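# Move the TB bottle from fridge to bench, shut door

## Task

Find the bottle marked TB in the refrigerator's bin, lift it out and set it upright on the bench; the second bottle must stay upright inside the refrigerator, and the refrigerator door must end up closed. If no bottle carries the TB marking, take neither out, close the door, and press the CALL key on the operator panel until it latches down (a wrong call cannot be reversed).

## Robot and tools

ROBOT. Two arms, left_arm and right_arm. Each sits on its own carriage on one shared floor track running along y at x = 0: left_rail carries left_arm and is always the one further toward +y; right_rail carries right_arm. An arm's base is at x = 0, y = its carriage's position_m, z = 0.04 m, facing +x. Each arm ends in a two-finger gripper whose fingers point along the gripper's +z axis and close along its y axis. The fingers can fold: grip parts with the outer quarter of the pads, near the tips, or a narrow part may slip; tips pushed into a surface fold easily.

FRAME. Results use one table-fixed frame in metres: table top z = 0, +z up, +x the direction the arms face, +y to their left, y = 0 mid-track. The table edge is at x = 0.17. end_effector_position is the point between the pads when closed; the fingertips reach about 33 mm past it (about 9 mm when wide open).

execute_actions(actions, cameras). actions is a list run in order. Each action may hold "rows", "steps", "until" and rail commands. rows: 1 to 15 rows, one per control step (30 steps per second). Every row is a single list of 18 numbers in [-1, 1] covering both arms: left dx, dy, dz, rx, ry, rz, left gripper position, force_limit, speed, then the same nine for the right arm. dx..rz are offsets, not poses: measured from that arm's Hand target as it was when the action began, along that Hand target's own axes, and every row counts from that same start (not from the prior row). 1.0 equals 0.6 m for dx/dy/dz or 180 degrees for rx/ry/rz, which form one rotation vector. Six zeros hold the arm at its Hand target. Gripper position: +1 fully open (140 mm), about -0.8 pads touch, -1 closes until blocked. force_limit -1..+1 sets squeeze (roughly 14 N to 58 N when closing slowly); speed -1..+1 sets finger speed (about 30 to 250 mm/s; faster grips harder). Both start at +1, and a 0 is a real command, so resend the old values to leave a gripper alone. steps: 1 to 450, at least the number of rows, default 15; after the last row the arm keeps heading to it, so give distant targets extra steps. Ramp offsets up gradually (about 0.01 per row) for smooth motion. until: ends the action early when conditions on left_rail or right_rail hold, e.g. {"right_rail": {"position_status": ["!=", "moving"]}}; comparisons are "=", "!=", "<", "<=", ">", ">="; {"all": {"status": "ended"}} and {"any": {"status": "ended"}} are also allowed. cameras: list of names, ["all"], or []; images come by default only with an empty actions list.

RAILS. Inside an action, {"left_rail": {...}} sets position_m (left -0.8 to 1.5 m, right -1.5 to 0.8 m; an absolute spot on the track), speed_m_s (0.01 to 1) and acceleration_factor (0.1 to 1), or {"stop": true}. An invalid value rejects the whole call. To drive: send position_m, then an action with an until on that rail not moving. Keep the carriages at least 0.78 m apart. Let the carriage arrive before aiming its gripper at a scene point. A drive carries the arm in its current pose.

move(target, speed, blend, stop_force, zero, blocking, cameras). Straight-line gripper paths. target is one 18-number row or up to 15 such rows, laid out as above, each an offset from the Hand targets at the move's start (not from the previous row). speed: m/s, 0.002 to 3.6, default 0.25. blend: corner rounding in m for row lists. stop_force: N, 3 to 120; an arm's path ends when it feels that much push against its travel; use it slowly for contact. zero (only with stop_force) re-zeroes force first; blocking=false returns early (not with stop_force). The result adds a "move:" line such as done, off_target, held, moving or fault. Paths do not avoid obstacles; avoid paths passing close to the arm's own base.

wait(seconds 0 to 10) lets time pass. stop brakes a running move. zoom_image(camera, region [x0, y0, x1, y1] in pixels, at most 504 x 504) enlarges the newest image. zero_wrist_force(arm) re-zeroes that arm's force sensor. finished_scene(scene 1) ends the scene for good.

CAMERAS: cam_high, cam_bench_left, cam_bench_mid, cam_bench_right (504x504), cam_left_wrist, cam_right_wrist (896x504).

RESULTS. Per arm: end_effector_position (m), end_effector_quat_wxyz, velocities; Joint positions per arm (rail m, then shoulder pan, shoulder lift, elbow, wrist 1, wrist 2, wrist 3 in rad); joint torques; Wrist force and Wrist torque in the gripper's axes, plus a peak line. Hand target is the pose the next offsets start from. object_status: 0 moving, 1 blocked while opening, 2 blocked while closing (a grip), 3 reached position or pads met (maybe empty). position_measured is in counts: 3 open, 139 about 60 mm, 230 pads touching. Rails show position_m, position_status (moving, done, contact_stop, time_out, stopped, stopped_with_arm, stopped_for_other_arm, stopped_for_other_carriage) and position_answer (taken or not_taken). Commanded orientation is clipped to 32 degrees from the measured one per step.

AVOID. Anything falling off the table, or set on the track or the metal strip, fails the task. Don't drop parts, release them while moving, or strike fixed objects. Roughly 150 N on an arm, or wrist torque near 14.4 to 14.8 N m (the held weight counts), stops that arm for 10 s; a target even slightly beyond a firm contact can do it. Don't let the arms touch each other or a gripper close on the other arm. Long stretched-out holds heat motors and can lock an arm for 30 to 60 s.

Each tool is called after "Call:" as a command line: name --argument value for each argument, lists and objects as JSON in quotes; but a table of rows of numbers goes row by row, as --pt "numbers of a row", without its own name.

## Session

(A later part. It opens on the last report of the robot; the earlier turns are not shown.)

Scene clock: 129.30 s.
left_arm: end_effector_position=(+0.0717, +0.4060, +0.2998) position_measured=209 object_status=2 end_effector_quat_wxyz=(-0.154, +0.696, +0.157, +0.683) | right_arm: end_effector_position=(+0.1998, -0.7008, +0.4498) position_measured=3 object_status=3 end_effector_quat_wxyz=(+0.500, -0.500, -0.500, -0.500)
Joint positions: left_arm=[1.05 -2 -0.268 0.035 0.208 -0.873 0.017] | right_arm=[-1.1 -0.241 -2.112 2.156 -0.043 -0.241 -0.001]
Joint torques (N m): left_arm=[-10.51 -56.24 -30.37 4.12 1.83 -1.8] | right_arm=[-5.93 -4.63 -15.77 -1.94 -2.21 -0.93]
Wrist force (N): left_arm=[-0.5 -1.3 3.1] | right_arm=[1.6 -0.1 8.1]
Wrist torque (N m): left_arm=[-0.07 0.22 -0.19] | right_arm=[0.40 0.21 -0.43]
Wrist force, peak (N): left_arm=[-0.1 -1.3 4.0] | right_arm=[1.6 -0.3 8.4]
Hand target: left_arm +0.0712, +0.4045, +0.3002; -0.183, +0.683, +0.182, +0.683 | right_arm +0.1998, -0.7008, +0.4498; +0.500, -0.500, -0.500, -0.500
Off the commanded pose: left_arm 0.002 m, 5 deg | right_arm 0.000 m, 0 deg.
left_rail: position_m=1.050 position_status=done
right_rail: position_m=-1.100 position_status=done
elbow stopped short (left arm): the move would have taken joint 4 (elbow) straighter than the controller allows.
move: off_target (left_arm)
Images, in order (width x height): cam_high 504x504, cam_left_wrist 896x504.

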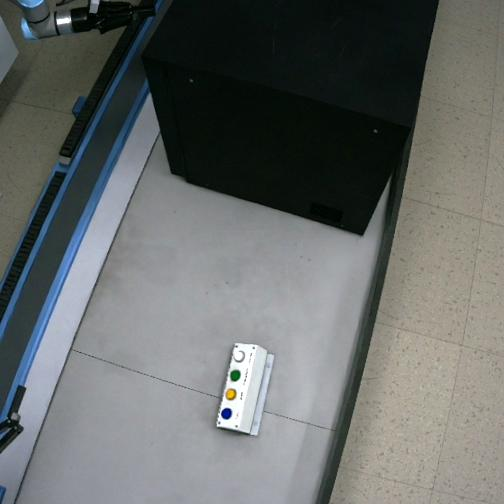

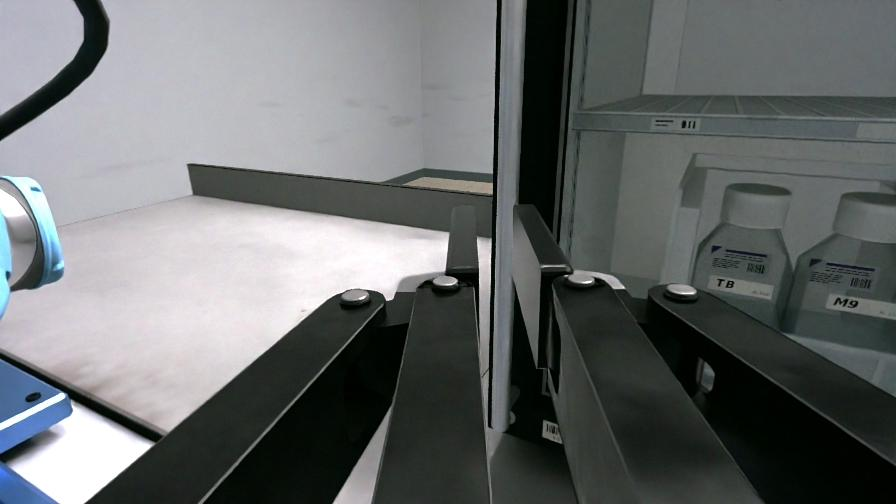

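Call:
move --pt "0 0 0 -0.05 0 0 0.5 -1 -0.5 0 0 0 0 0 0 1 1 1" --pt "-0.01 -0.108 -0.188 -0.111 0 0 0.5 -1 -0.5 0 0 0 0 0 0 1 1 1" --speed 0.12 --cameras '["cam_left_wrist"]'

Scene clock: 140.80 s.
left_arm: end_effector_position=(-0.0587, +0.4043, +0.2944) position_measured=66 object_status=3 end_effector_quat_wxyz=(-0.062, +0.705, +0.061, +0.704) | right_arm: end_effector_position=(+0.1998, -0.7008, +0.4498) position_measured=3 object_status=3 end_effector_quat_wxyz=(+0.500, -0.500, -0.500, -0.500)
Joint positions: left_arm=[1.05 -2.221 -0.433 0.398 0.033 -0.825 0.002] | right_arm=[-1.1 -0.241 -2.112 2.156 -0.043 -0.241 -0.001]
Joint torques (N m): left_arm=[-10.72 -54.96 -33.35 3.96 -1.6 1.3] | right_arm=[-5.9 -4.89 -15.09 -2.16 -2.08 -0.78]
Wrist force (N): left_arm=[-0.4 -1.0 3.7] | right_arm=[1.5 -0.3 8.1]
Wrist torque (N m): left_arm=[-0.01 0.24 -0.20] | right_arm=[0.36 0.23 -0.42]
Wrist force, peak (N): left_arm=[-0.6 -0.6 4.4] | right_arm=[1.5 -0.4 8.5]
Hand target: left_arm -0.0589, +0.4043, +0.2944; -0.062, +0.705, +0.061, +0.704 | right_arm +0.1998, -0.7008, +0.4498; +0.500, -0.500, -0.500, -0.500
Off the commanded pose: left_arm 0.000 m, 0 deg | right_arm 0.000 m, 0 deg.
left_rail: position_m=1.050 position_status=done
right_rail: position_m=-1.100 position_status=done
move: done
Images, in order (width x height): cam_left_wrist 896x504.

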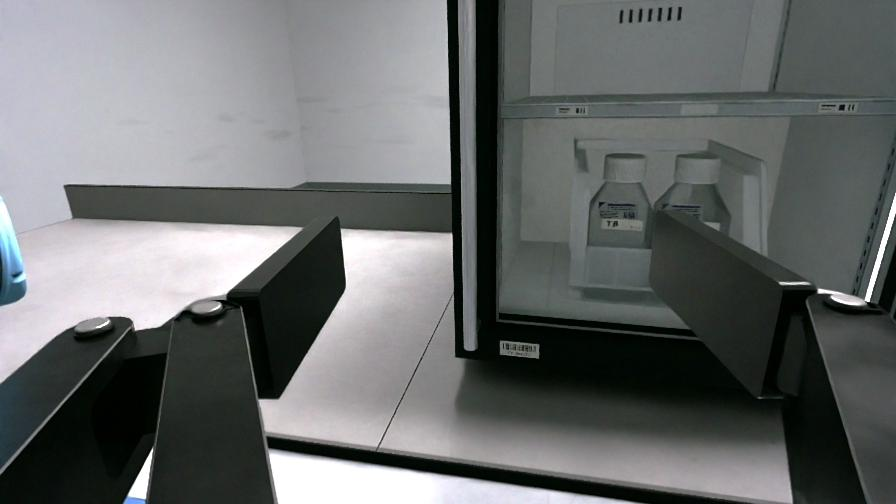

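Call:
execute_actions --actions '[]' --cameras '["cam_left_wrist","cam_high"]'

Call:
zoom_image --camera "cam_left_wrist" --region '[400, 0, 896, 400]'

Scene clock: 143.30 s.
left_arm: end_effector_position=(-0.0589, +0.4043, +0.2944) position_measured=66 object_status=3 end_effector_quat_wxyz=(-0.062, +0.705, +0.061, +0.704) | right_arm: end_effector_position=(+0.1998, -0.7008, +0.4498) position_measured=3 object_status=3 end_effector_quat_wxyz=(+0.500, -0.500, -0.500, -0.500)
Joint positions: left_arm=[1.05 -2.222 -0.433 0.397 0.034 -0.825 0.002] | right_arm=[-1.1 -0.241 -2.112 2.156 -0.043 -0.241 -0.001]
Joint velocities: within noise
Joint torques (N m): left_arm=[-11.94 -53.61 -32.59 3.78 -1.53 -2.54] | right_arm=[-5.91 -3.85 -14.49 -2.18 -2.12 -0.73]
Wrist force (N): left_arm=[-0.5 -1.0 3.4] | right_arm=[1.5 -0.2 8.1]
Wrist torque (N m): left_arm=[-0.01 0.24 -0.20] | right_arm=[0.38 0.23 -0.43]
Wrist force, peak (N): left_arm=[-0.7 -1.2 3.8] | right_arm=[1.6 -0.3 8.4]
Hand target: left_arm -0.0589, +0.4043, +0.2944; -0.062, +0.705, +0.061, +0.704 | right_arm +0.1998, -0.7008, +0.4498; +0.500, -0.500, -0.500, -0.500
Tool commands: left_gripper/position=+0.5 left_gripper/force_limit=-1.0 left_gripper/speed=-0.5 right_gripper/position=+1.0 right_gripper/force_limit=+1.0 right_gripper/speed=+1.0
Off the commanded pose: left_arm 0.000 m, 0 deg | right_arm 0.000 m, 0 deg.
left_rail: position_m=1.050 position_status=done
right_rail: position_m=-1.100 position_status=done
Images, in order (width x height): cam_high 504x504, cam_left_wrist 896x504.

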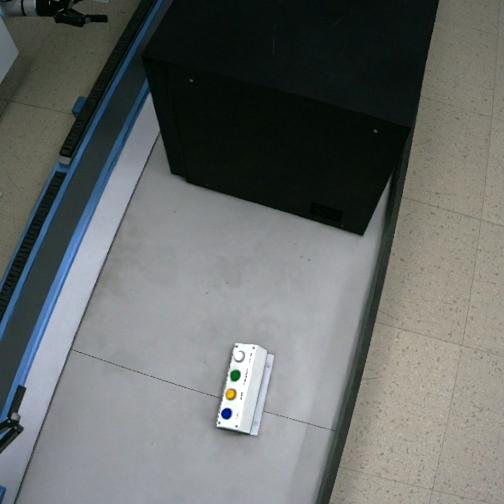

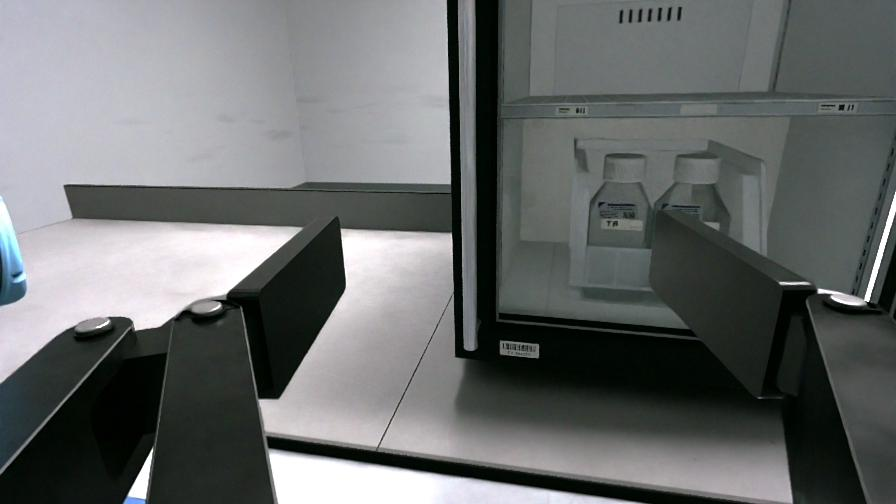

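Scaled by 1.016 from the camera's 896x504 image, which has a finer 1280x720 frame.

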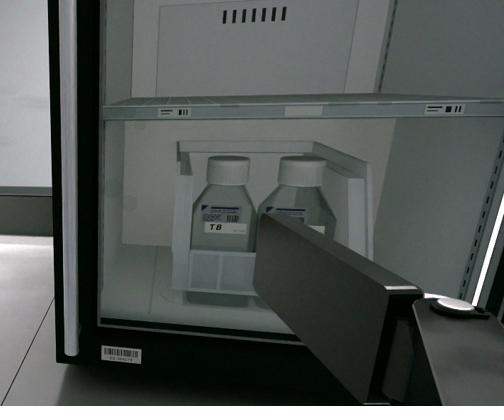

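Call:
move --target '[0,0,0,0,0,0,0.5,-1,-0.5,-0.05,-0.467,0.25,-0.139,0,0,1,1,1]' --speed 0.3 --cameras '["cam_right_wrist","cam_bench_right"]'

Scene clock: 183.77 s.
left_arm: end_effector_position=(-0.0589, +0.4043, +0.2944) position_measured=66 object_status=3 end_effector_quat_wxyz=(-0.062, +0.705, +0.061, +0.704) | right_arm: end_effector_position=(-0.0804, -0.5508, +0.4201) position_measured=3 object_status=3 end_effector_quat_wxyz=(-0.377, +0.600, +0.381, +0.594) end_effector_velocity=(+0.000, +0.000, +0.000) end_effector_angular_velocity=(+0.002, +0.004, +0.002)
Joint positions: left_arm=[1.05 -2.222 -0.433 0.397 0.034 -0.825 0.002] | right_arm=[-1.1 -0.499 -3.291 1.945 1.165 -0.06 0.181]
Joint velocities: left_arm=[within noise] | right_arm=[0 0 0.001 0 0.005 -0.002 -0.002]
Joint torques (N m): left_arm=[-6.83 -51.18 -32.98 3.81 -1.61 -2.51] | right_arm=[-8.48 45.42 2.69 2.41 -1.99 -2.69]
Wrist force (N): left_arm=[-0.7 -1.2 3.5] | right_arm=[1.7 -0.7 8.0]
Wrist torque (N m): left_arm=[-0.06 0.30 -0.20] | right_arm=[0.28 0.14 -0.40]
Wrist force, peak (N): left_arm=[-0.7 -1.7 3.8] | right_arm=[2.1 -3.4 8.5]
Hand target: left_arm -0.0589, +0.4043, +0.2944; -0.062, +0.705, +0.061, +0.704 | right_arm -0.0804, -0.5507, +0.4199; -0.380, +0.597, +0.380, +0.596
Off the commanded pose: left_arm 0.000 m, 0 deg | right_arm 0.000 m, 1 deg.
left_rail: position_m=1.050 position_status=done
right_rail: position_m=-1.100 position_status=done
shoulder posture changed (right arm): the wrist came as close to joint 2's axis as it can, and the arm is now in the other of its two shoulder postures.
move: done
Images, in order (width x height): cam_bench_right 504x504, cam_right_wrist 896x504.

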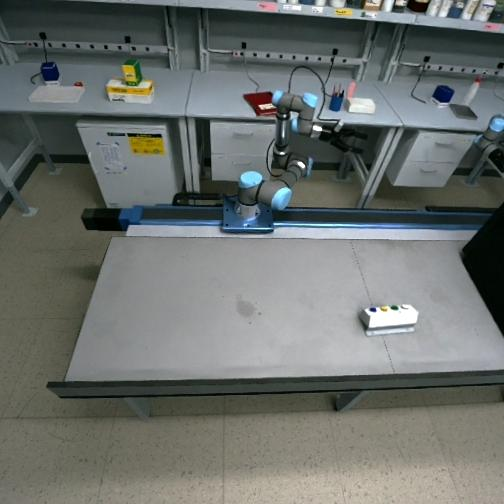

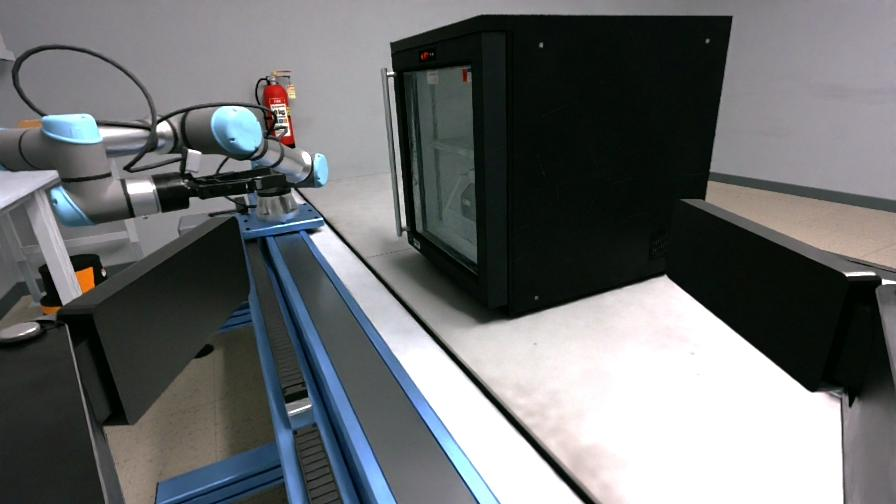

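Call:
move --target '[0,0,0,0,0,0,0.5,-1,-0.5,-0.2,0.097,0.398,-0.222,0,0,0,-1,-0.5]' --speed 0.25

Call:
execute_actions --actions '[{"left_rail":{"position_m":1.45},"right_rail":{"position_m":-0.36},"steps":240,"until":{"all":{"status":"ended"}}}]' --cameras '["cam_right_wrist","cam_bench_right"]'

Scene clock: 189.83 s.
left_arm: end_effector_position=(-0.0589, +0.4043, +0.2944) position_measured=66 object_status=3 end_effector_quat_wxyz=(-0.062, +0.705, +0.061, +0.704) | right_arm: end_effector_position=(+0.0072, -0.4488, +0.3500) position_measured=129 object_status=3 end_effector_quat_wxyz=(-0.258, +0.659, +0.258, +0.657)
Joint positions: left_arm=[1.05 -2.222 -0.433 0.397 0.034 -0.825 0.002] | right_arm=[-1.1 -0.831 -3.467 1.625 1.496 -0.008 0.346]
Joint torques (N m): left_arm=[0.33 -52.98 -33.33 3.96 -1.67 -2.32] | right_arm=[6.06 53.67 14.76 -4.13 -1.65 -1.84]
Wrist force (N): left_arm=[-0.7 -1.0 3.6] | right_arm=[1.7 -0.4 8.5]
Wrist torque (N m): left_arm=[0.01 0.30 -0.19] | right_arm=[0.35 0.10 -0.59]
Wrist force, peak (N): left_arm=[-0.8 -1.6 3.8] | right_arm=[0.4 -1.2 14.8]
Hand target: left_arm -0.0589, +0.4043, +0.2944; -0.062, +0.705, +0.061, +0.704 | right_arm +0.0072, -0.4488, +0.3500; -0.258, +0.659, +0.258, +0.657 (not the last commanded pose)
Off the commanded pose: left_arm 0.000 m, 0 deg | right_arm 0.122 m, 18 deg.
left_rail: position_m=1.050 position_status=done
right_rail: position_m=-1.100 position_status=done
move: held (right_arm; a check stopped the path); limits=held
pose unreachable (right arm): on one or more control steps of this call, first in action 0 (counted from 0), this arm could not follow its commanded pose, so it was not sent that pose on those steps. It may still have moved: this result reports where it is.
cause: moving toward the commanded pose would bring a part of the arm (just beyond joint 3 (shoulder lift)) too close to the robot's own body.

Scene clock: 192.07 s.
left_arm: end_effector_position=(-0.0589, +0.8043, +0.2944) position_measured=66 object_status=3 end_effector_quat_wxyz=(-0.062, +0.705, +0.061, +0.704) | right_arm: end_effector_position=(+0.0072, +0.2912, +0.3500) position_measured=129 object_status=3 end_effector_quat_wxyz=(-0.258, +0.659, +0.258, +0.657)
Joint positions: left_arm=[1.45 -2.222 -0.433 0.397 0.034 -0.825 0.002] | right_arm=[-0.36 -0.831 -3.467 1.626 1.495 -0.008 0.346]
Joint torques (N m): left_arm=[4.7 -69.38 -24.27 0.16 -1.68 -2.31] | right_arm=[-7.33 47.4 5.47 -2.83 -1.19 -0.39]
Wrist force (N): left_arm=[-0.7 -1.1 3.4] | right_arm=[2.0 -0.6 8.5]
Wrist torque (N m): left_arm=[-0.03 0.30 -0.20] | right_arm=[0.31 0.04 -0.59]
Wrist force, peak (N): left_arm=[-0.5 -2.6 3.9] | right_arm=[1.8 -1.5 9.5]
Hand target: left_arm -0.0589, +0.8043, +0.2944; -0.062, +0.705, +0.061, +0.704 | right_arm +0.0072, +0.2912, +0.3500; -0.258, +0.659, +0.258, +0.657 (not the last commanded pose)
Tool commands: left_gripper/position=+0.5 left_gripper/force_limit=-1.0 left_gripper/speed=-0.5 right_gripper/position=+0.0 right_gripper/force_limit=-1.0 right_gripper/speed=-0.5
Off the commanded pose: left_arm 0.000 m, 0 deg | right_arm 0.122 m, 18 deg.
left_rail: position_m=1.450 position_status=done
right_rail: position_m=-0.360 position_status=done
Images, in order (width x height): cam_bench_right 504x504, cam_right_wrist 896x504.

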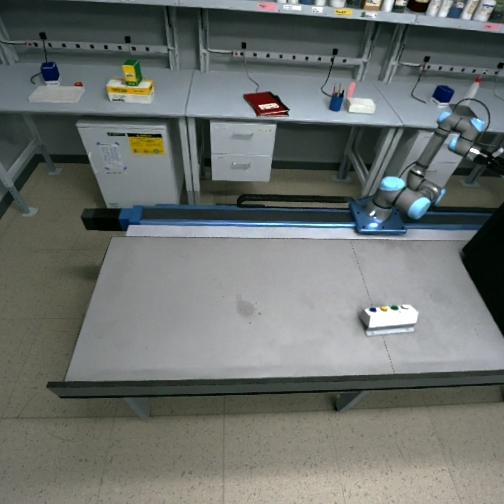

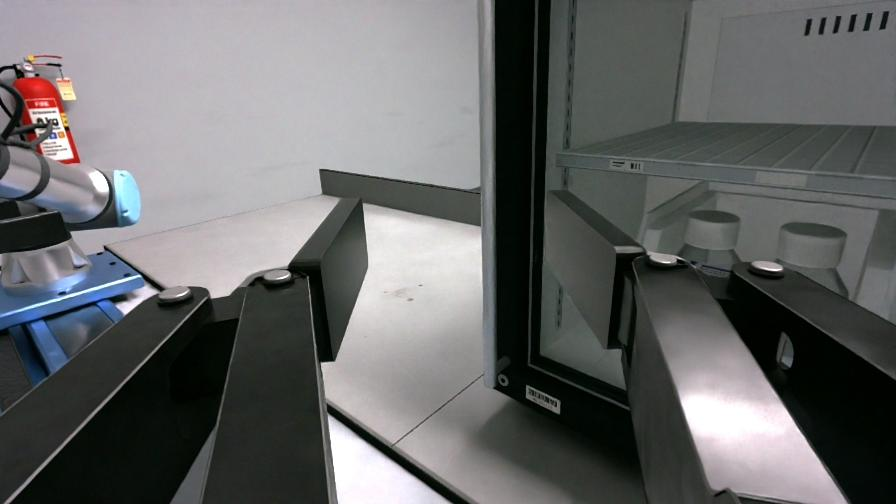

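Call:
move --target '[0,0,0,0,0,0,0.5,-1,-0.5,0.15,0.02,0.308,-0.071,0,0,0,-1,-0.5]' --speed 0.15 --cameras '["cam_right_wrist"]'

Scene clock: 199.97 s.
left_arm: end_effector_position=(-0.0589, +0.8043, +0.2944) position_measured=66 object_status=3 end_effector_quat_wxyz=(-0.062, +0.705, +0.061, +0.704) | right_arm: end_effector_position=(+0.1511, +0.4081, +0.4395) position_measured=129 object_status=3 end_effector_quat_wxyz=(-0.183, +0.684, +0.184, +0.682)
Joint positions: left_arm=[1.45 -2.222 -0.433 0.397 0.034 -0.825 0.002] | right_arm=[-0.36 -1.165 -3.157 1.088 2.037 -0.118 0.032]
Joint torques (N m): left_arm=[15.21 -70.31 -9.19 -0.14 -1.73 -2.32] | right_arm=[-9.05 47.25 20.26 2.8 -2.1 -2.45]
Wrist force (N): left_arm=[-0.8 -1.2 3.5] | right_arm=[1.8 -0.2 8.0]
Wrist torque (N m): left_arm=[-0.05 0.31 -0.20] | right_arm=[0.40 0.12 -0.42]
Wrist force, peak (N): left_arm=[-1.0 -1.5 3.8] | right_arm=[2.6 1.4 9.3]
Hand target: left_arm -0.0589, +0.8043, +0.2944; -0.062, +0.705, +0.061, +0.704 | right_arm +0.1511, +0.4081, +0.4395; -0.183, +0.684, +0.184, +0.682
Off the commanded pose: left_arm 0.000 m, 0 deg | right_arm 0.000 m, 0 deg.
left_rail: position_m=1.450 position_status=done
right_rail: position_m=-0.360 position_status=done
move: done
Images, in order (width x height): cam_right_wrist 896x504.

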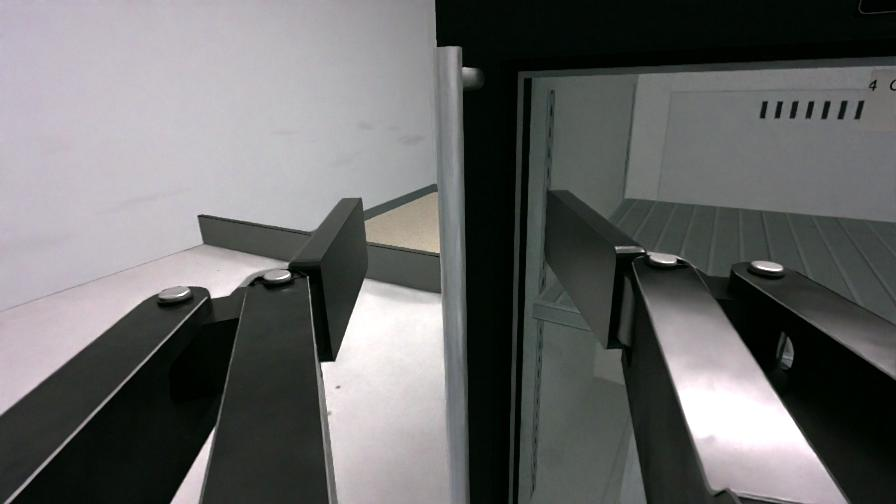

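Call:
move --pt "0 0 0 0 0 0 0.5 -1 -0.5 0 0.002 0 0 0 0 -0.4 -1 -0.5" --pt "0 0.002 0.155 0 0 0 0.5 -1 -0.5 0 0.002 0.162 0 0 0 -0.4 -1 -0.5" --speed 0.1 --cameras '["cam_right_wrist"]'

Scene clock: 205.30 s.
left_arm: end_effector_position=(+0.0329, +0.8192, +0.2943) position_measured=66 object_status=3 end_effector_quat_wxyz=(-0.062, +0.705, +0.061, +0.704) | right_arm: end_effector_position=(+0.2358, +0.4557, +0.4392) position_measured=179 object_status=3 end_effector_quat_wxyz=(-0.183, +0.684, +0.184, +0.682)
Joint positions: left_arm=[1.45 -2.133 -0.65 0.817 -0.169 -0.736 0.003] | right_arm=[-0.36 -1.317 -3.107 0.93 2.167 -0.27 0.009]
Joint torques (N m): left_arm=[15.01 -65.92 -6.01 -0.05 2.37 2.76] | right_arm=[-8.47 63.98 6.57 3.65 -2.41 1.73]
Wrist force (N): left_arm=[-0.3 -1.2 3.6] | right_arm=[1.8 -0.2 8.1]
Wrist torque (N m): left_arm=[-0.04 0.20 -0.18] | right_arm=[0.39 0.09 -0.45]
Wrist force, peak (N): left_arm=[-0.3 -1.5 4.5] | right_arm=[1.6 -0.3 8.7]
Hand target: left_arm +0.0329, +0.8192, +0.2943; -0.062, +0.705, +0.061, +0.704 | right_arm +0.2358, +0.4557, +0.4392; -0.183, +0.684, +0.184, +0.682
Off the commanded pose: left_arm 0.000 m, 0 deg | right_arm 0.000 m, 0 deg.
left_rail: position_m=1.450 position_status=done
right_rail: position_m=-0.360 position_status=done
move: done
Images, in order (width x height): cam_right_wrist 896x504.

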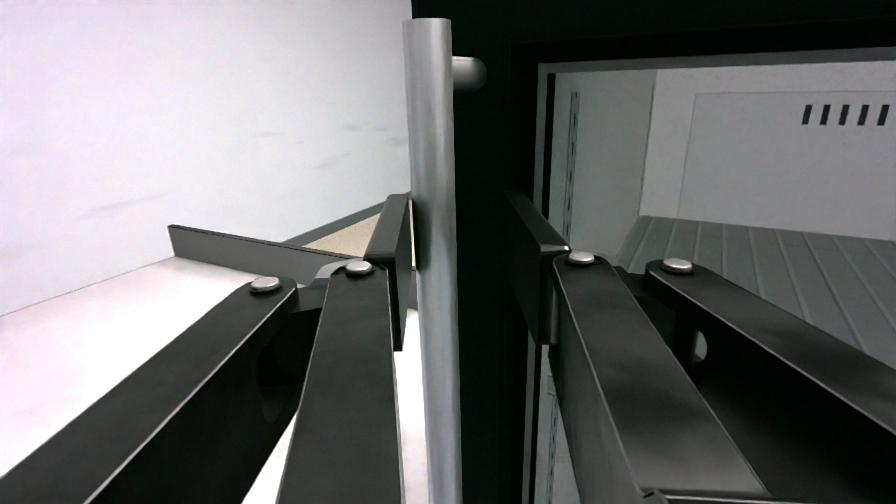

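Call:
move --pt "0 0 0 0 0 0 0.5 -1 -0.5 0 -0.015 0 0 0 0 -0.4 -1 -0.5" --pt "0 0 0 0 0 0 0.5 -1 -0.5 0 -0.015 0 0 0 0 -1 -1 -1" --speed 0.05 --cameras '["cam_right_wrist"]'

Scene clock: 209.20 s.
left_arm: end_effector_position=(+0.0329, +0.8192, +0.2943) position_measured=66 object_status=3 end_effector_quat_wxyz=(-0.062, +0.705, +0.061, +0.704) | right_arm: end_effector_position=(+0.2313, +0.4634, +0.4393) position_measured=208 object_status=0 end_effector_quat_wxyz=(-0.183, +0.684, +0.184, +0.682)
Joint positions: left_arm=[1.45 -2.133 -0.65 0.818 -0.169 -0.736 0.003] | right_arm=[-0.36 -1.313 -3.092 0.889 2.194 -0.267 0.009]
Joint torques (N m): left_arm=[13.53 -66.46 -6.79 0.08 2.24 2.19] | right_arm=[6.09 60.36 5.58 3.26 -3.48 1.59]
Wrist force (N): left_arm=[-0.2 -1.3 3.4] | right_arm=[-0.8 13.1 2.7]
Wrist torque (N m): left_arm=[-0.06 0.19 -0.18] | right_arm=[0.18 0.09 -0.34]
Wrist force, peak (N): left_arm=[-0.3 -1.3 3.9] | right_arm=[-0.8 13.1 2.7]
Hand target: left_arm +0.0329, +0.8192, +0.2943; -0.062, +0.705, +0.061, +0.704 | right_arm +0.2313, +0.4635, +0.4392; -0.183, +0.684, +0.184, +0.682
Off the commanded pose: left_arm 0.000 m, 0 deg | right_arm 0.000 m, 0 deg.
left_rail: position_m=1.450 position_status=done
right_rail: position_m=-0.360 position_status=done
move: done
Images, in order (width x height): cam_right_wrist 896x504.

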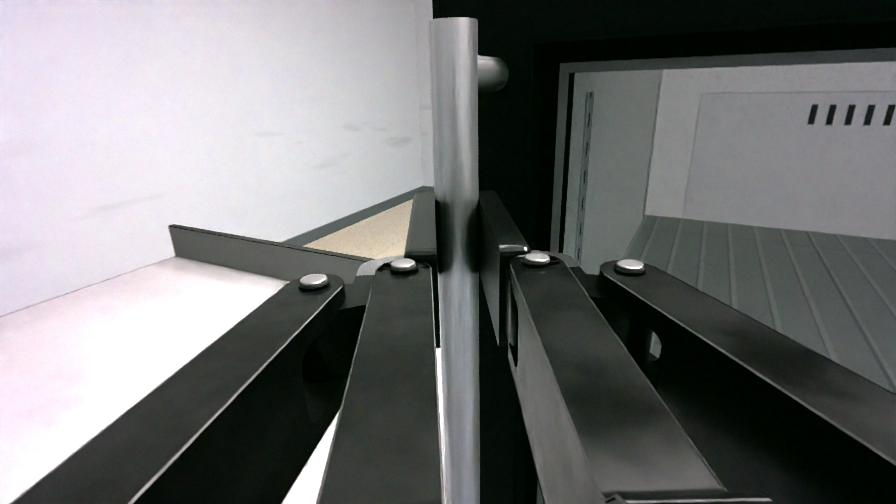

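Call:
move --pt "0 0 0 0 0 0 0.5 -1 -0.5 0 -0.0517 -0.1855 0.07 0 0 -1 -1 -1" --pt "0 0 0 0 0 0 0.5 -1 -0.5 0 -0.0365 -0.3783 0.139 0 0 -1 -1 -1" --speed '[0.06,0.1]' --blend 0.01 --cameras '["cam_right_wrist"]'

Scene clock: 220.20 s.
left_arm: end_effector_position=(+0.0329, +0.8192, +0.2943) position_measured=66 object_status=3 end_effector_quat_wxyz=(-0.062, +0.705, +0.061, +0.704) | right_arm: end_effector_position=(+0.0239, +0.3690, +0.4398) position_measured=208 object_status=2 end_effector_quat_wxyz=(-0.327, +0.628, +0.327, +0.626)
Joint positions: left_arm=[1.45 -2.133 -0.65 0.818 -0.169 -0.736 0.003] | right_arm=[-0.36 -0.985 -3.259 1.538 1.715 -0.375 0.007]
Joint torques (N m): left_arm=[4.99 -66.1 -8.18 -0.13 2.14 2.04] | right_arm=[-2.06 49.18 20.42 -2.62 3.84 1.22]
Wrist force (N): left_arm=[-0.2 -1.3 3.4] | right_arm=[-7.8 -16.2 15.0]
Wrist torque (N m): left_arm=[-0.06 0.19 -0.18] | right_arm=[0.63 0.35 -0.52]
Wrist force, peak (N): left_arm=[-0.3 -1.3 4.0] | right_arm=[-7.7 -16.3 15.0]
Hand target: left_arm +0.0329, +0.8192, +0.2943; -0.062, +0.705, +0.061, +0.704 | right_arm +0.0239, +0.3689, +0.4398; -0.327, +0.628, +0.327, +0.626
Off the commanded pose: left_arm 0.000 m, 0 deg | right_arm 0.000 m, 0 deg.
left_rail: position_m=1.450 position_status=done
right_rail: position_m=-0.360 position_status=done
move: done
Images, in order (width x height): cam_right_wrist 896x504.

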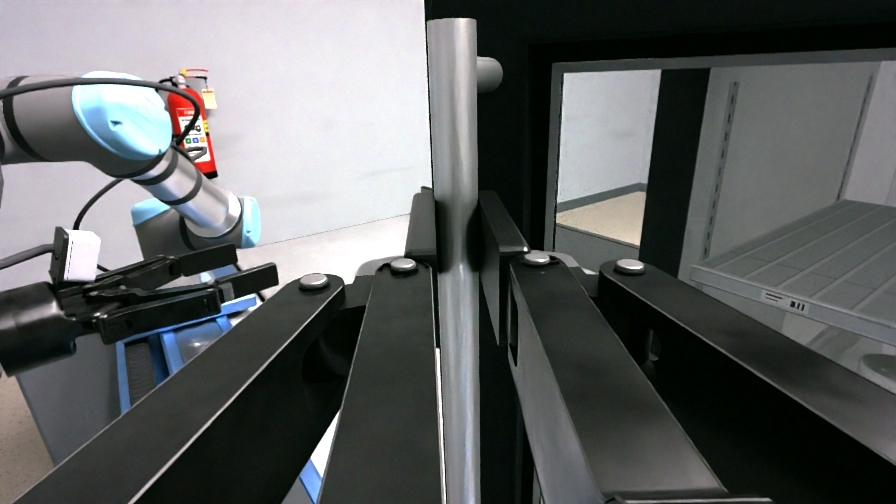

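Call:
move --pt "0 0 0 0 0 0 0.5 -1 -0.5 0 -0.0153 -0.2245 0.072 0 0 -1 -1 -1" --speed 0.1

Scene clock: 235.53 s.
left_arm: end_effector_position=(+0.0329, +0.8192, +0.2943) position_measured=66 object_status=3 end_effector_quat_wxyz=(-0.062, +0.705, +0.061, +0.704) | right_arm: end_effector_position=(-0.0013, +0.3441, +0.4399) position_measured=208 object_status=2 end_effector_quat_wxyz=(-0.348, +0.616, +0.349, +0.615)
Joint positions: left_arm=[1.45 -2.133 -0.65 0.818 -0.169 -0.736 0.003] | right_arm=[-0.36 -0.927 -3.268 1.631 1.63 -0.387 0.007]
Joint torques (N m): left_arm=[-8.95 -64.17 -6.96 -0.09 2.1 2.02] | right_arm=[-16.15 51.4 7.73 0.77 0.66 -0.14]
Wrist force (N): left_arm=[-0.2 -1.2 4.2] | right_arm=[-1.5 -16.2 14.4]
Wrist torque (N m): left_arm=[-0.05 0.20 -0.18] | right_arm=[0.53 0.03 -0.63]
Wrist force, peak (N): left_arm=[-0.2 -1.2 4.2] | right_arm=[-14.4 -49.8 26.1]
Hand target: left_arm +0.0329, +0.8192, +0.2943; -0.062, +0.705, +0.061, +0.704 | right_arm -0.0013, +0.3441, +0.4399; -0.348, +0.616, +0.349, +0.615 (not the last commanded pose)
Tool commands: left_gripper/position=+0.5 left_gripper/force_limit=-1.0 left_gripper/speed=-0.5 right_gripper/position=-1.0 right_gripper/force_limit=-1.0 right_gripper/speed=-1.0
Off the commanded pose: left_arm 0.000 m, 0 deg | right_arm 0.100 m, 9 deg.
TORQUE FAULT: the external load on joint 6 (wrist 2) of the right arm reached its load limit, and that arm stopped for 10 seconds. A torque fault puts only its own arm into a fault stop. That arm's remaining commands of this call were not run. Before the stop ended, the hold on joint 6 (wrist 2) of that arm was turned back by 0.5 degrees, the way its load pushed it. That arm's target is now where it stood when the stop ended, not its last command. That arm keeps its grip as last carried out and accepts commands again: back off and push less far. That arm stops again whenever a joint's load reaches its limit.
left_rail: position_m=1.450 position_status=done
right_rail: position_m=-0.360 position_status=done
move: fault (right_arm)

Call:
execute_actions --actions '[]' --cameras '["cam_high","cam_right_wrist","cam_left_wrist"]'

Scene clock: 238.80 s.
left_arm: end_effector_position=(+0.0329, +0.8192, +0.2943) position_measured=66 object_status=3 end_effector_quat_wxyz=(-0.062, +0.705, +0.061, +0.704) | right_arm: end_effector_position=(-0.0013, +0.3442, +0.4399) position_measured=208 object_status=2 end_effector_quat_wxyz=(-0.348, +0.616, +0.349, +0.615)
Joint positions: left_arm=[1.45 -2.133 -0.65 0.818 -0.169 -0.736 0.003] | right_arm=[-0.36 -0.927 -3.268 1.631 1.63 -0.387 0.007]
Joint velocities: within noise
Joint torques (N m): left_arm=[-7.21 -64.06 -6.45 0.23 2.05 2.05] | right_arm=[-16.89 53.75 2.33 1 8.69 -0.2]
Wrist force (N): left_arm=[-0.4 -1.3 3.5] | right_arm=[-1.4 -15.5 13.7]
Wrist torque (N m): left_arm=[-0.05 0.22 -0.19] | right_arm=[0.48 0.03 -0.64]
Wrist force, peak (N): left_arm=[-0.2 -1.2 4.0] | right_arm=[-1.6 -16.3 14.3]
Hand target: left_arm +0.0329, +0.8192, +0.2943; -0.062, +0.705, +0.061, +0.704 | right_arm -0.0013, +0.3441, +0.4399; -0.348, +0.616, +0.349, +0.615 (not the last commanded pose)
Tool commands: left_gripper/position=+0.5 left_gripper/force_limit=-1.0 left_gripper/speed=-0.5 right_gripper/position=-1.0 right_gripper/force_limit=-1.0 right_gripper/speed=-1.0
Off the commanded pose: left_arm 0.000 m, 0 deg | right_arm 0.100 m, 9 deg.
left_rail: position_m=1.450 position_status=done
right_rail: position_m=-0.360 position_status=done
Images, in order (width x height): cam_high 504x504, cam_left_wrist 896x504, cam_right_wrist 896x504.

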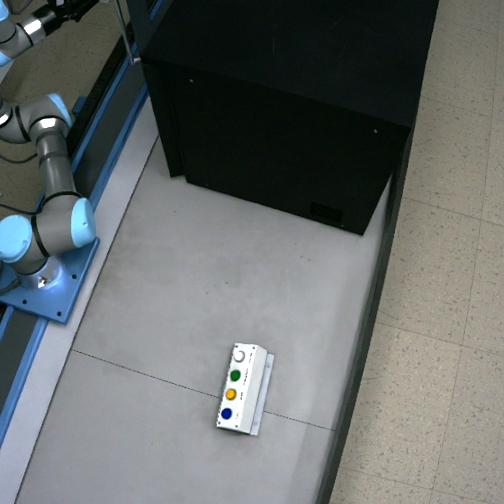

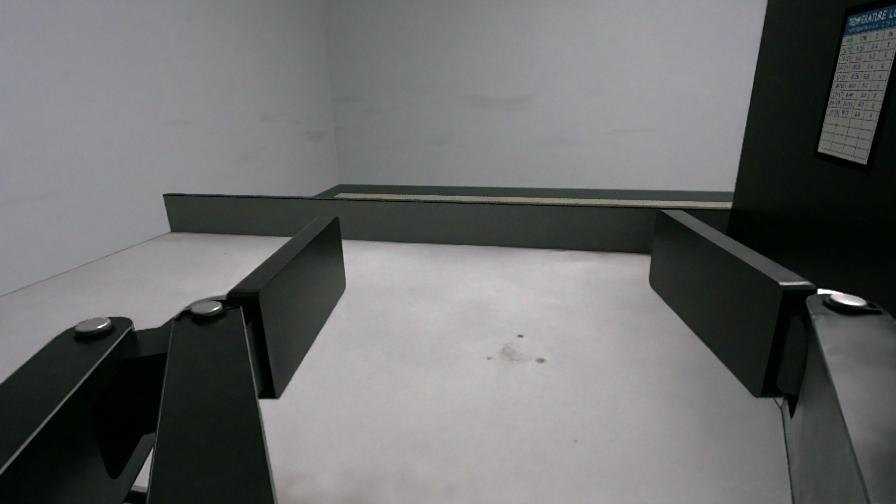

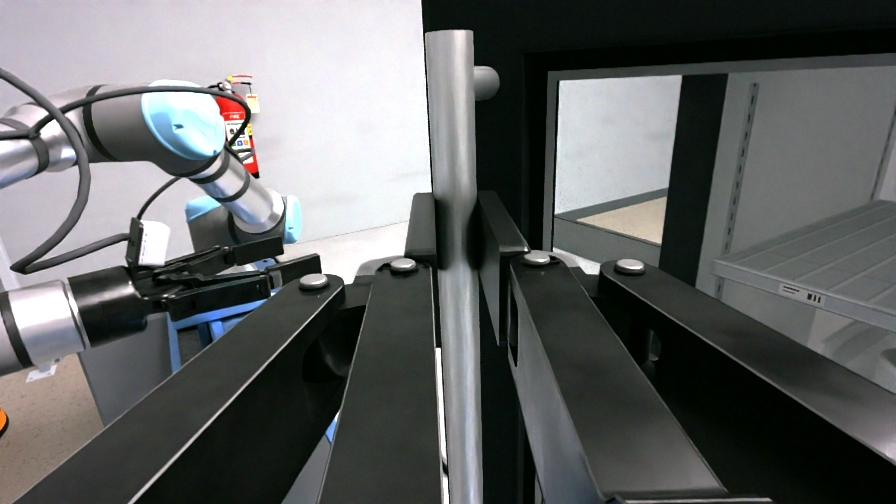

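Call:
move --pt "0 0 0 0 0 0 0.5 -1 -0.5 0 -0.0235 0.007 0 0 0 -1 -1 -1" --pt "0 0 0 0 0 0 0.5 -1 -0.5 0 -0.0467 -0.219 0.05 0 0 -1 -1 -1" --speed '[0.05,0.07]' --cameras '["cam_right_wrist","cam_high"]'

Scene clock: 251.17 s.
left_arm: end_effector_position=(+0.0329, +0.8192, +0.2943) position_measured=66 object_status=3 end_effector_quat_wxyz=(-0.062, +0.705, +0.061, +0.704) | right_arm: end_effector_position=(-0.0928, +0.2460, +0.4402) position_measured=208 object_status=2 end_effector_quat_wxyz=(-0.395, +0.587, +0.396, +0.585)
Joint positions: left_arm=[1.45 -2.133 -0.65 0.818 -0.169 -0.736 0.003] | right_arm=[-0.36 -0.63 -3.256 1.852 1.394 -0.246 0.01]
Joint torques (N m): left_arm=[-9.89 -64.89 -8.47 -0.11 1.85 1.59] | right_arm=[7.78 47.97 3.65 -2.15 2.76 1.65]
Wrist force (N): left_arm=[-0.3 -1.2 3.7] | right_arm=[-3.9 1.6 8.3]
Wrist torque (N m): left_arm=[-0.03 0.20 -0.18] | right_arm=[0.62 0.46 -0.11]
Wrist force, peak (N): left_arm=[-0.2 -1.4 4.1] | right_arm=[11.7 36.9 -2.2]
Hand target: left_arm +0.0329, +0.8192, +0.2943; -0.062, +0.705, +0.061, +0.704 | right_arm -0.0929, +0.2459, +0.4402; -0.395, +0.587, +0.396, +0.585
Off the commanded pose: left_arm 0.000 m, 0 deg | right_arm 0.000 m, 0 deg.
left_rail: position_m=1.450 position_status=done
right_rail: position_m=-0.360 position_status=done
move: done
Images, in order (width x height): cam_high 504x504, cam_right_wrist 896x504.

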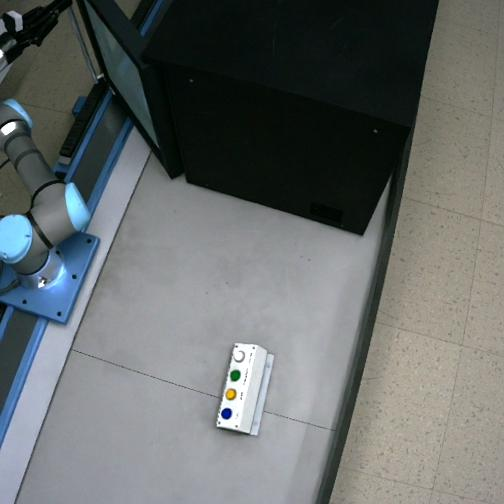

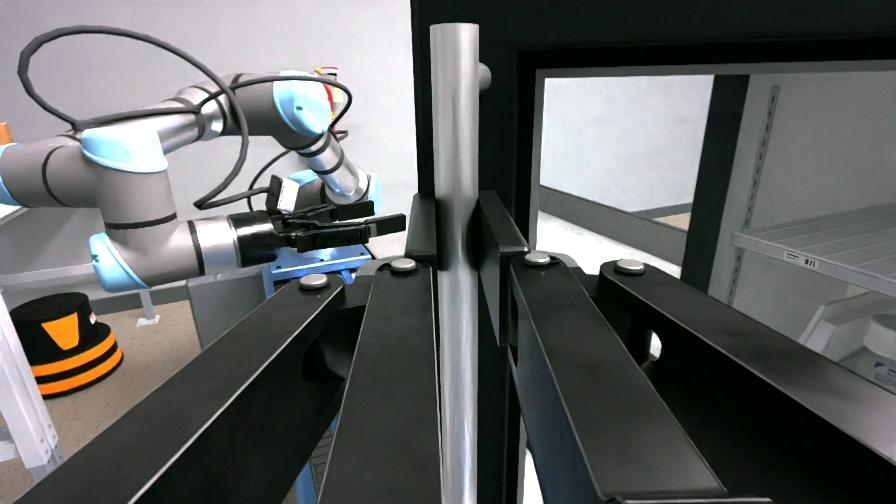

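Call:
move --pt "0 0 0 0 0 0 0.5 -1 -0.5 0 0.0244 -0.227 0.067 0 0 -1 -1 -1" --speed 0.07 --cameras '["cam_high","cam_left_wrist"]'

Scene clock: 256.97 s.
left_arm: end_effector_position=(+0.0329, +0.8192, +0.2943) position_measured=66 object_status=3 end_effector_quat_wxyz=(-0.062, +0.705, +0.061, +0.704) | right_arm: end_effector_position=(-0.1362, +0.1152, +0.4406) position_measured=208 object_status=2 end_effector_quat_wxyz=(-0.461, +0.537, +0.460, +0.537)
Joint positions: left_arm=[1.45 -2.133 -0.65 0.818 -0.169 -0.736 0.003] | right_arm=[-0.36 -0.175 -3.117 2.13 1.003 -0.021 -0.015]
Joint torques (N m): left_arm=[-8.28 -63.09 -9.31 -0.02 1.85 1.54] | right_arm=[-9.61 47.45 -2.29 -6.59 15.45 1.47]
Wrist force (N): left_arm=[-0.1 -1.4 3.5] | right_arm=[-0.5 -33.1 12.3]
Wrist torque (N m): left_arm=[-0.08 0.15 -0.18] | right_arm=[1.09 0.49 -0.75]
Wrist force, peak (N): left_arm=[-0.5 -1.2 4.0] | right_arm=[-16.8 -36.3 14.4]
Hand target: left_arm +0.0329, +0.8192, +0.2943; -0.062, +0.705, +0.061, +0.704 | right_arm -0.1303, +0.1141, +0.4405; -0.455, +0.542, +0.455, +0.540
Off the commanded pose: left_arm 0.000 m, 0 deg | right_arm 0.006 m, 1 deg.
left_rail: position_m=1.450 position_status=done
right_rail: position_m=-0.360 position_status=done
move: off_target (right_arm)
Images, in order (width x height): cam_high 504x504, cam_left_wrist 896x504.

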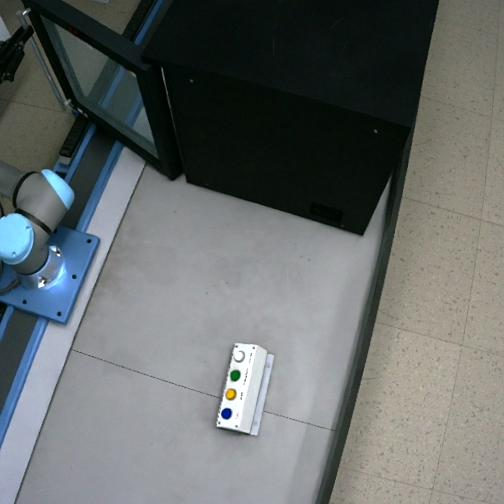

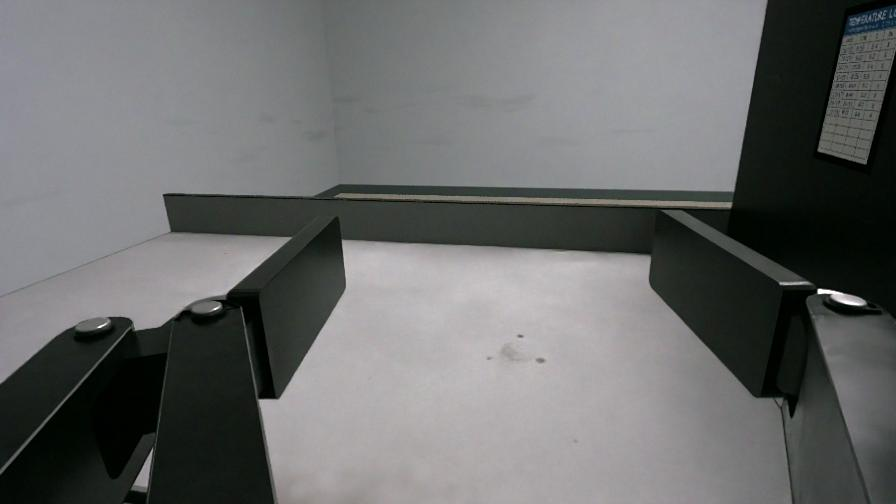

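Call:
move --target '[0,0,0,0,0,0,0.5,-1,-0.5,0,-0.023,0,0,0,0,-1,-1,-1]' --speed 0.05 --cameras '["cam_right_wrist"]'

Scene clock: 263.67 s.
left_arm: end_effector_position=(+0.0329, +0.8192, +0.2943) position_measured=66 object_status=3 end_effector_quat_wxyz=(-0.062, +0.705, +0.061, +0.704) | right_arm: end_effector_position=(-0.1438, +0.1165, +0.4405) position_measured=208 object_status=2 end_effector_quat_wxyz=(-0.455, +0.542, +0.455, +0.541)
Joint positions: left_arm=[1.45 -2.133 -0.65 0.818 -0.169 -0.736 0.003] | right_arm=[-0.36 -0.174 -3.139 2.107 1.031 -0.001 0.002]
Joint torques (N m): left_arm=[-8.15 -62.53 -8.9 -0.03 1.58 1.52] | right_arm=[-0.43 24.24 -20.07 2.43 -2.47 1.97]
Wrist force (N): left_arm=[-0.2 -1.2 3.6] | right_arm=[0.3 0.5 9.1]
Wrist torque (N m): left_arm=[-0.05 0.17 -0.18] | right_arm=[0.40 0.56 -0.34]
Wrist force, peak (N): left_arm=[-0.4 -1.0 4.0] | right_arm=[-0.4 -32.8 12.2]
Hand target: left_arm +0.0329, +0.8192, +0.2943; -0.062, +0.705, +0.061, +0.704 | right_arm -0.1439, +0.1165, +0.4405; -0.455, +0.542, +0.455, +0.540
Off the commanded pose: left_arm 0.000 m, 0 deg | right_arm 0.000 m, 0 deg.
left_rail: position_m=1.450 position_status=done
right_rail: position_m=-0.360 position_status=done
move: done
Images, in order (width x height): cam_right_wrist 896x504.

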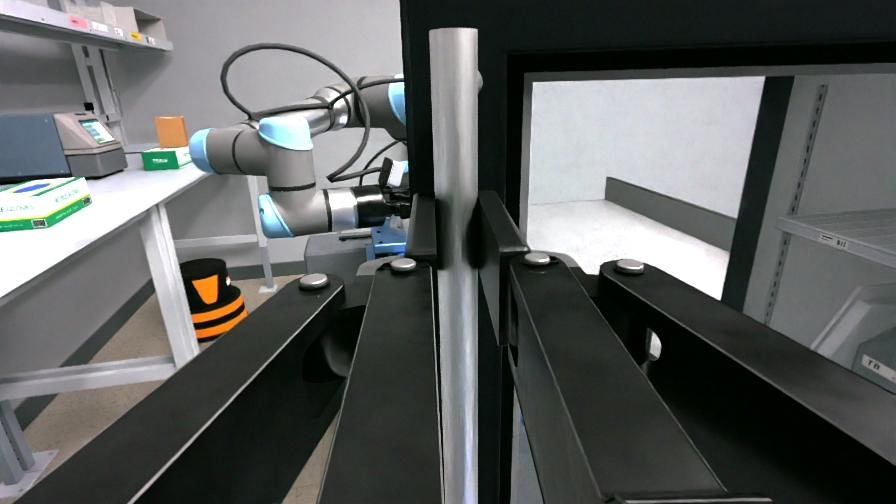

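Call:
execute_actions --actions '[{"left_rail":{"position_m":1.0},"steps":200,"until":{"left_rail":{"position_status":["!=","moving"]}}}]' --cameras '["cam_left_wrist"]'

Call:
zoom_image --camera "cam_left_wrist" --region '[392, 0, 896, 504]'

Scene clock: 268.07 s.
left_arm: end_effector_position=(+0.0329, +0.3692, +0.2943) position_measured=66 object_status=3 end_effector_quat_wxyz=(-0.062, +0.705, +0.061, +0.704) | right_arm: end_effector_position=(-0.1439, +0.1165, +0.4405) position_measured=208 object_status=2 end_effector_quat_wxyz=(-0.455, +0.542, +0.455, +0.541)
Joint positions: left_arm=[1 -2.133 -0.65 0.818 -0.169 -0.736 0.003] | right_arm=[-0.36 -0.174 -3.14 2.106 1.029 -0.001 0.006]
Joint torques (N m): left_arm=[-7.27 -64.32 -12.25 1.71 1.86 1.5] | right_arm=[-9.22 24.65 -20.85 -2.5 -2.22 1.75]
Wrist force (N): left_arm=[-0.5 -1.2 3.6] | right_arm=[0.0 0.6 9.0]
Wrist torque (N m): left_arm=[-0.05 0.26 -0.18] | right_arm=[0.43 0.56 -0.38]
Wrist force, peak (N): left_arm=[-0.4 -2.4 4.1] | right_arm=[0.0 0.7 9.3]
Hand target: left_arm +0.0329, +0.3692, +0.2943; -0.062, +0.705, +0.061, +0.704 | right_arm -0.1439, +0.1165, +0.4405; -0.455, +0.542, +0.455, +0.540
Tool commands: left_gripper/position=+0.5 left_gripper/force_limit=-1.0 left_gripper/speed=-0.5 right_gripper/position=-1.0 right_gripper/force_limit=-1.0 right_gripper/speed=-1.0
Off the commanded pose: left_arm 0.000 m, 0 deg | right_arm 0.000 m, 0 deg.
left_rail: position_m=1.000 position_status=done
right_rail: position_m=-0.360 position_status=done
Images, in order (width x height): cam_left_wrist 896x504.

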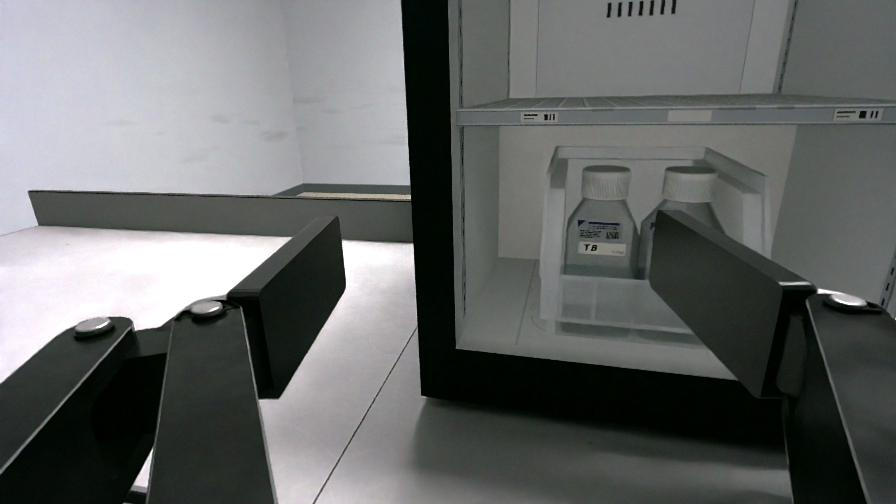

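Scaled by 1.000.

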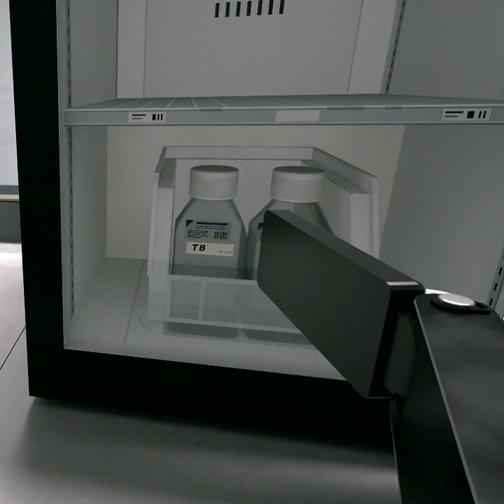

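Call:
move --target '[-0.082,0.084,0.217,-0.0556,0,0,-0.13,-1,-0.5,0,0,0,0,0,0,-1,-1,-1]' --speed 0.15 --cameras '["cam_left_wrist"]'

Scene clock: 286.83 s.
left_arm: end_effector_position=(+0.1697, +0.3422, +0.2449) position_measured=145 object_status=3 end_effector_quat_wxyz=(+0.000, +0.708, +0.000, +0.707) | right_arm: end_effector_position=(-0.1439, +0.1165, +0.4405) position_measured=208 object_status=2 end_effector_quat_wxyz=(-0.455, +0.542, +0.455, +0.541)
Joint positions: left_arm=[1 -1.982 -0.786 1.202 -0.419 -0.411 0.004] | right_arm=[-0.36 -0.174 -3.14 2.106 1.027 -0.001 0.009]
Joint torques (N m): left_arm=[15.89 -60.5 -6.48 -0.58 2.33 2.39] | right_arm=[-7.94 25.51 -20.27 -2.34 -2.24 1.91]
Wrist force (N): left_arm=[-0.4 -1.0 3.4] | right_arm=[-0.3 0.8 9.2]
Wrist torque (N m): left_arm=[-0.02 0.18 -0.19] | right_arm=[0.46 0.54 -0.45]
Wrist force, peak (N): left_arm=[-0.6 -1.0 4.7] | right_arm=[-0.4 0.8 9.3]
Hand target: left_arm +0.1698, +0.3422, +0.2449; +0.000, +0.708, +0.000, +0.707 | right_arm -0.1439, +0.1165, +0.4405; -0.455, +0.542, +0.455, +0.540
Off the commanded pose: left_arm 0.000 m, 0 deg | right_arm 0.000 m, 0 deg.
left_rail: position_m=1.000 position_status=done
right_rail: position_m=-0.360 position_status=done
move: done
Images, in order (width x height): cam_left_wrist 896x504.

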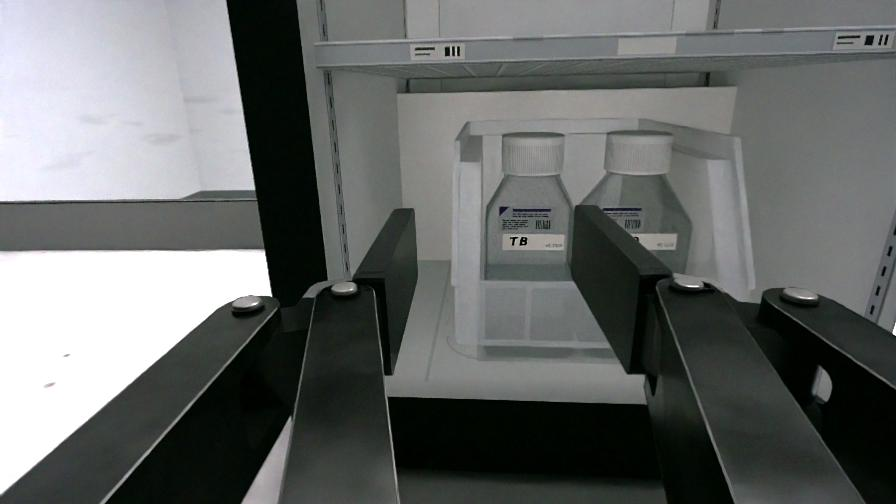

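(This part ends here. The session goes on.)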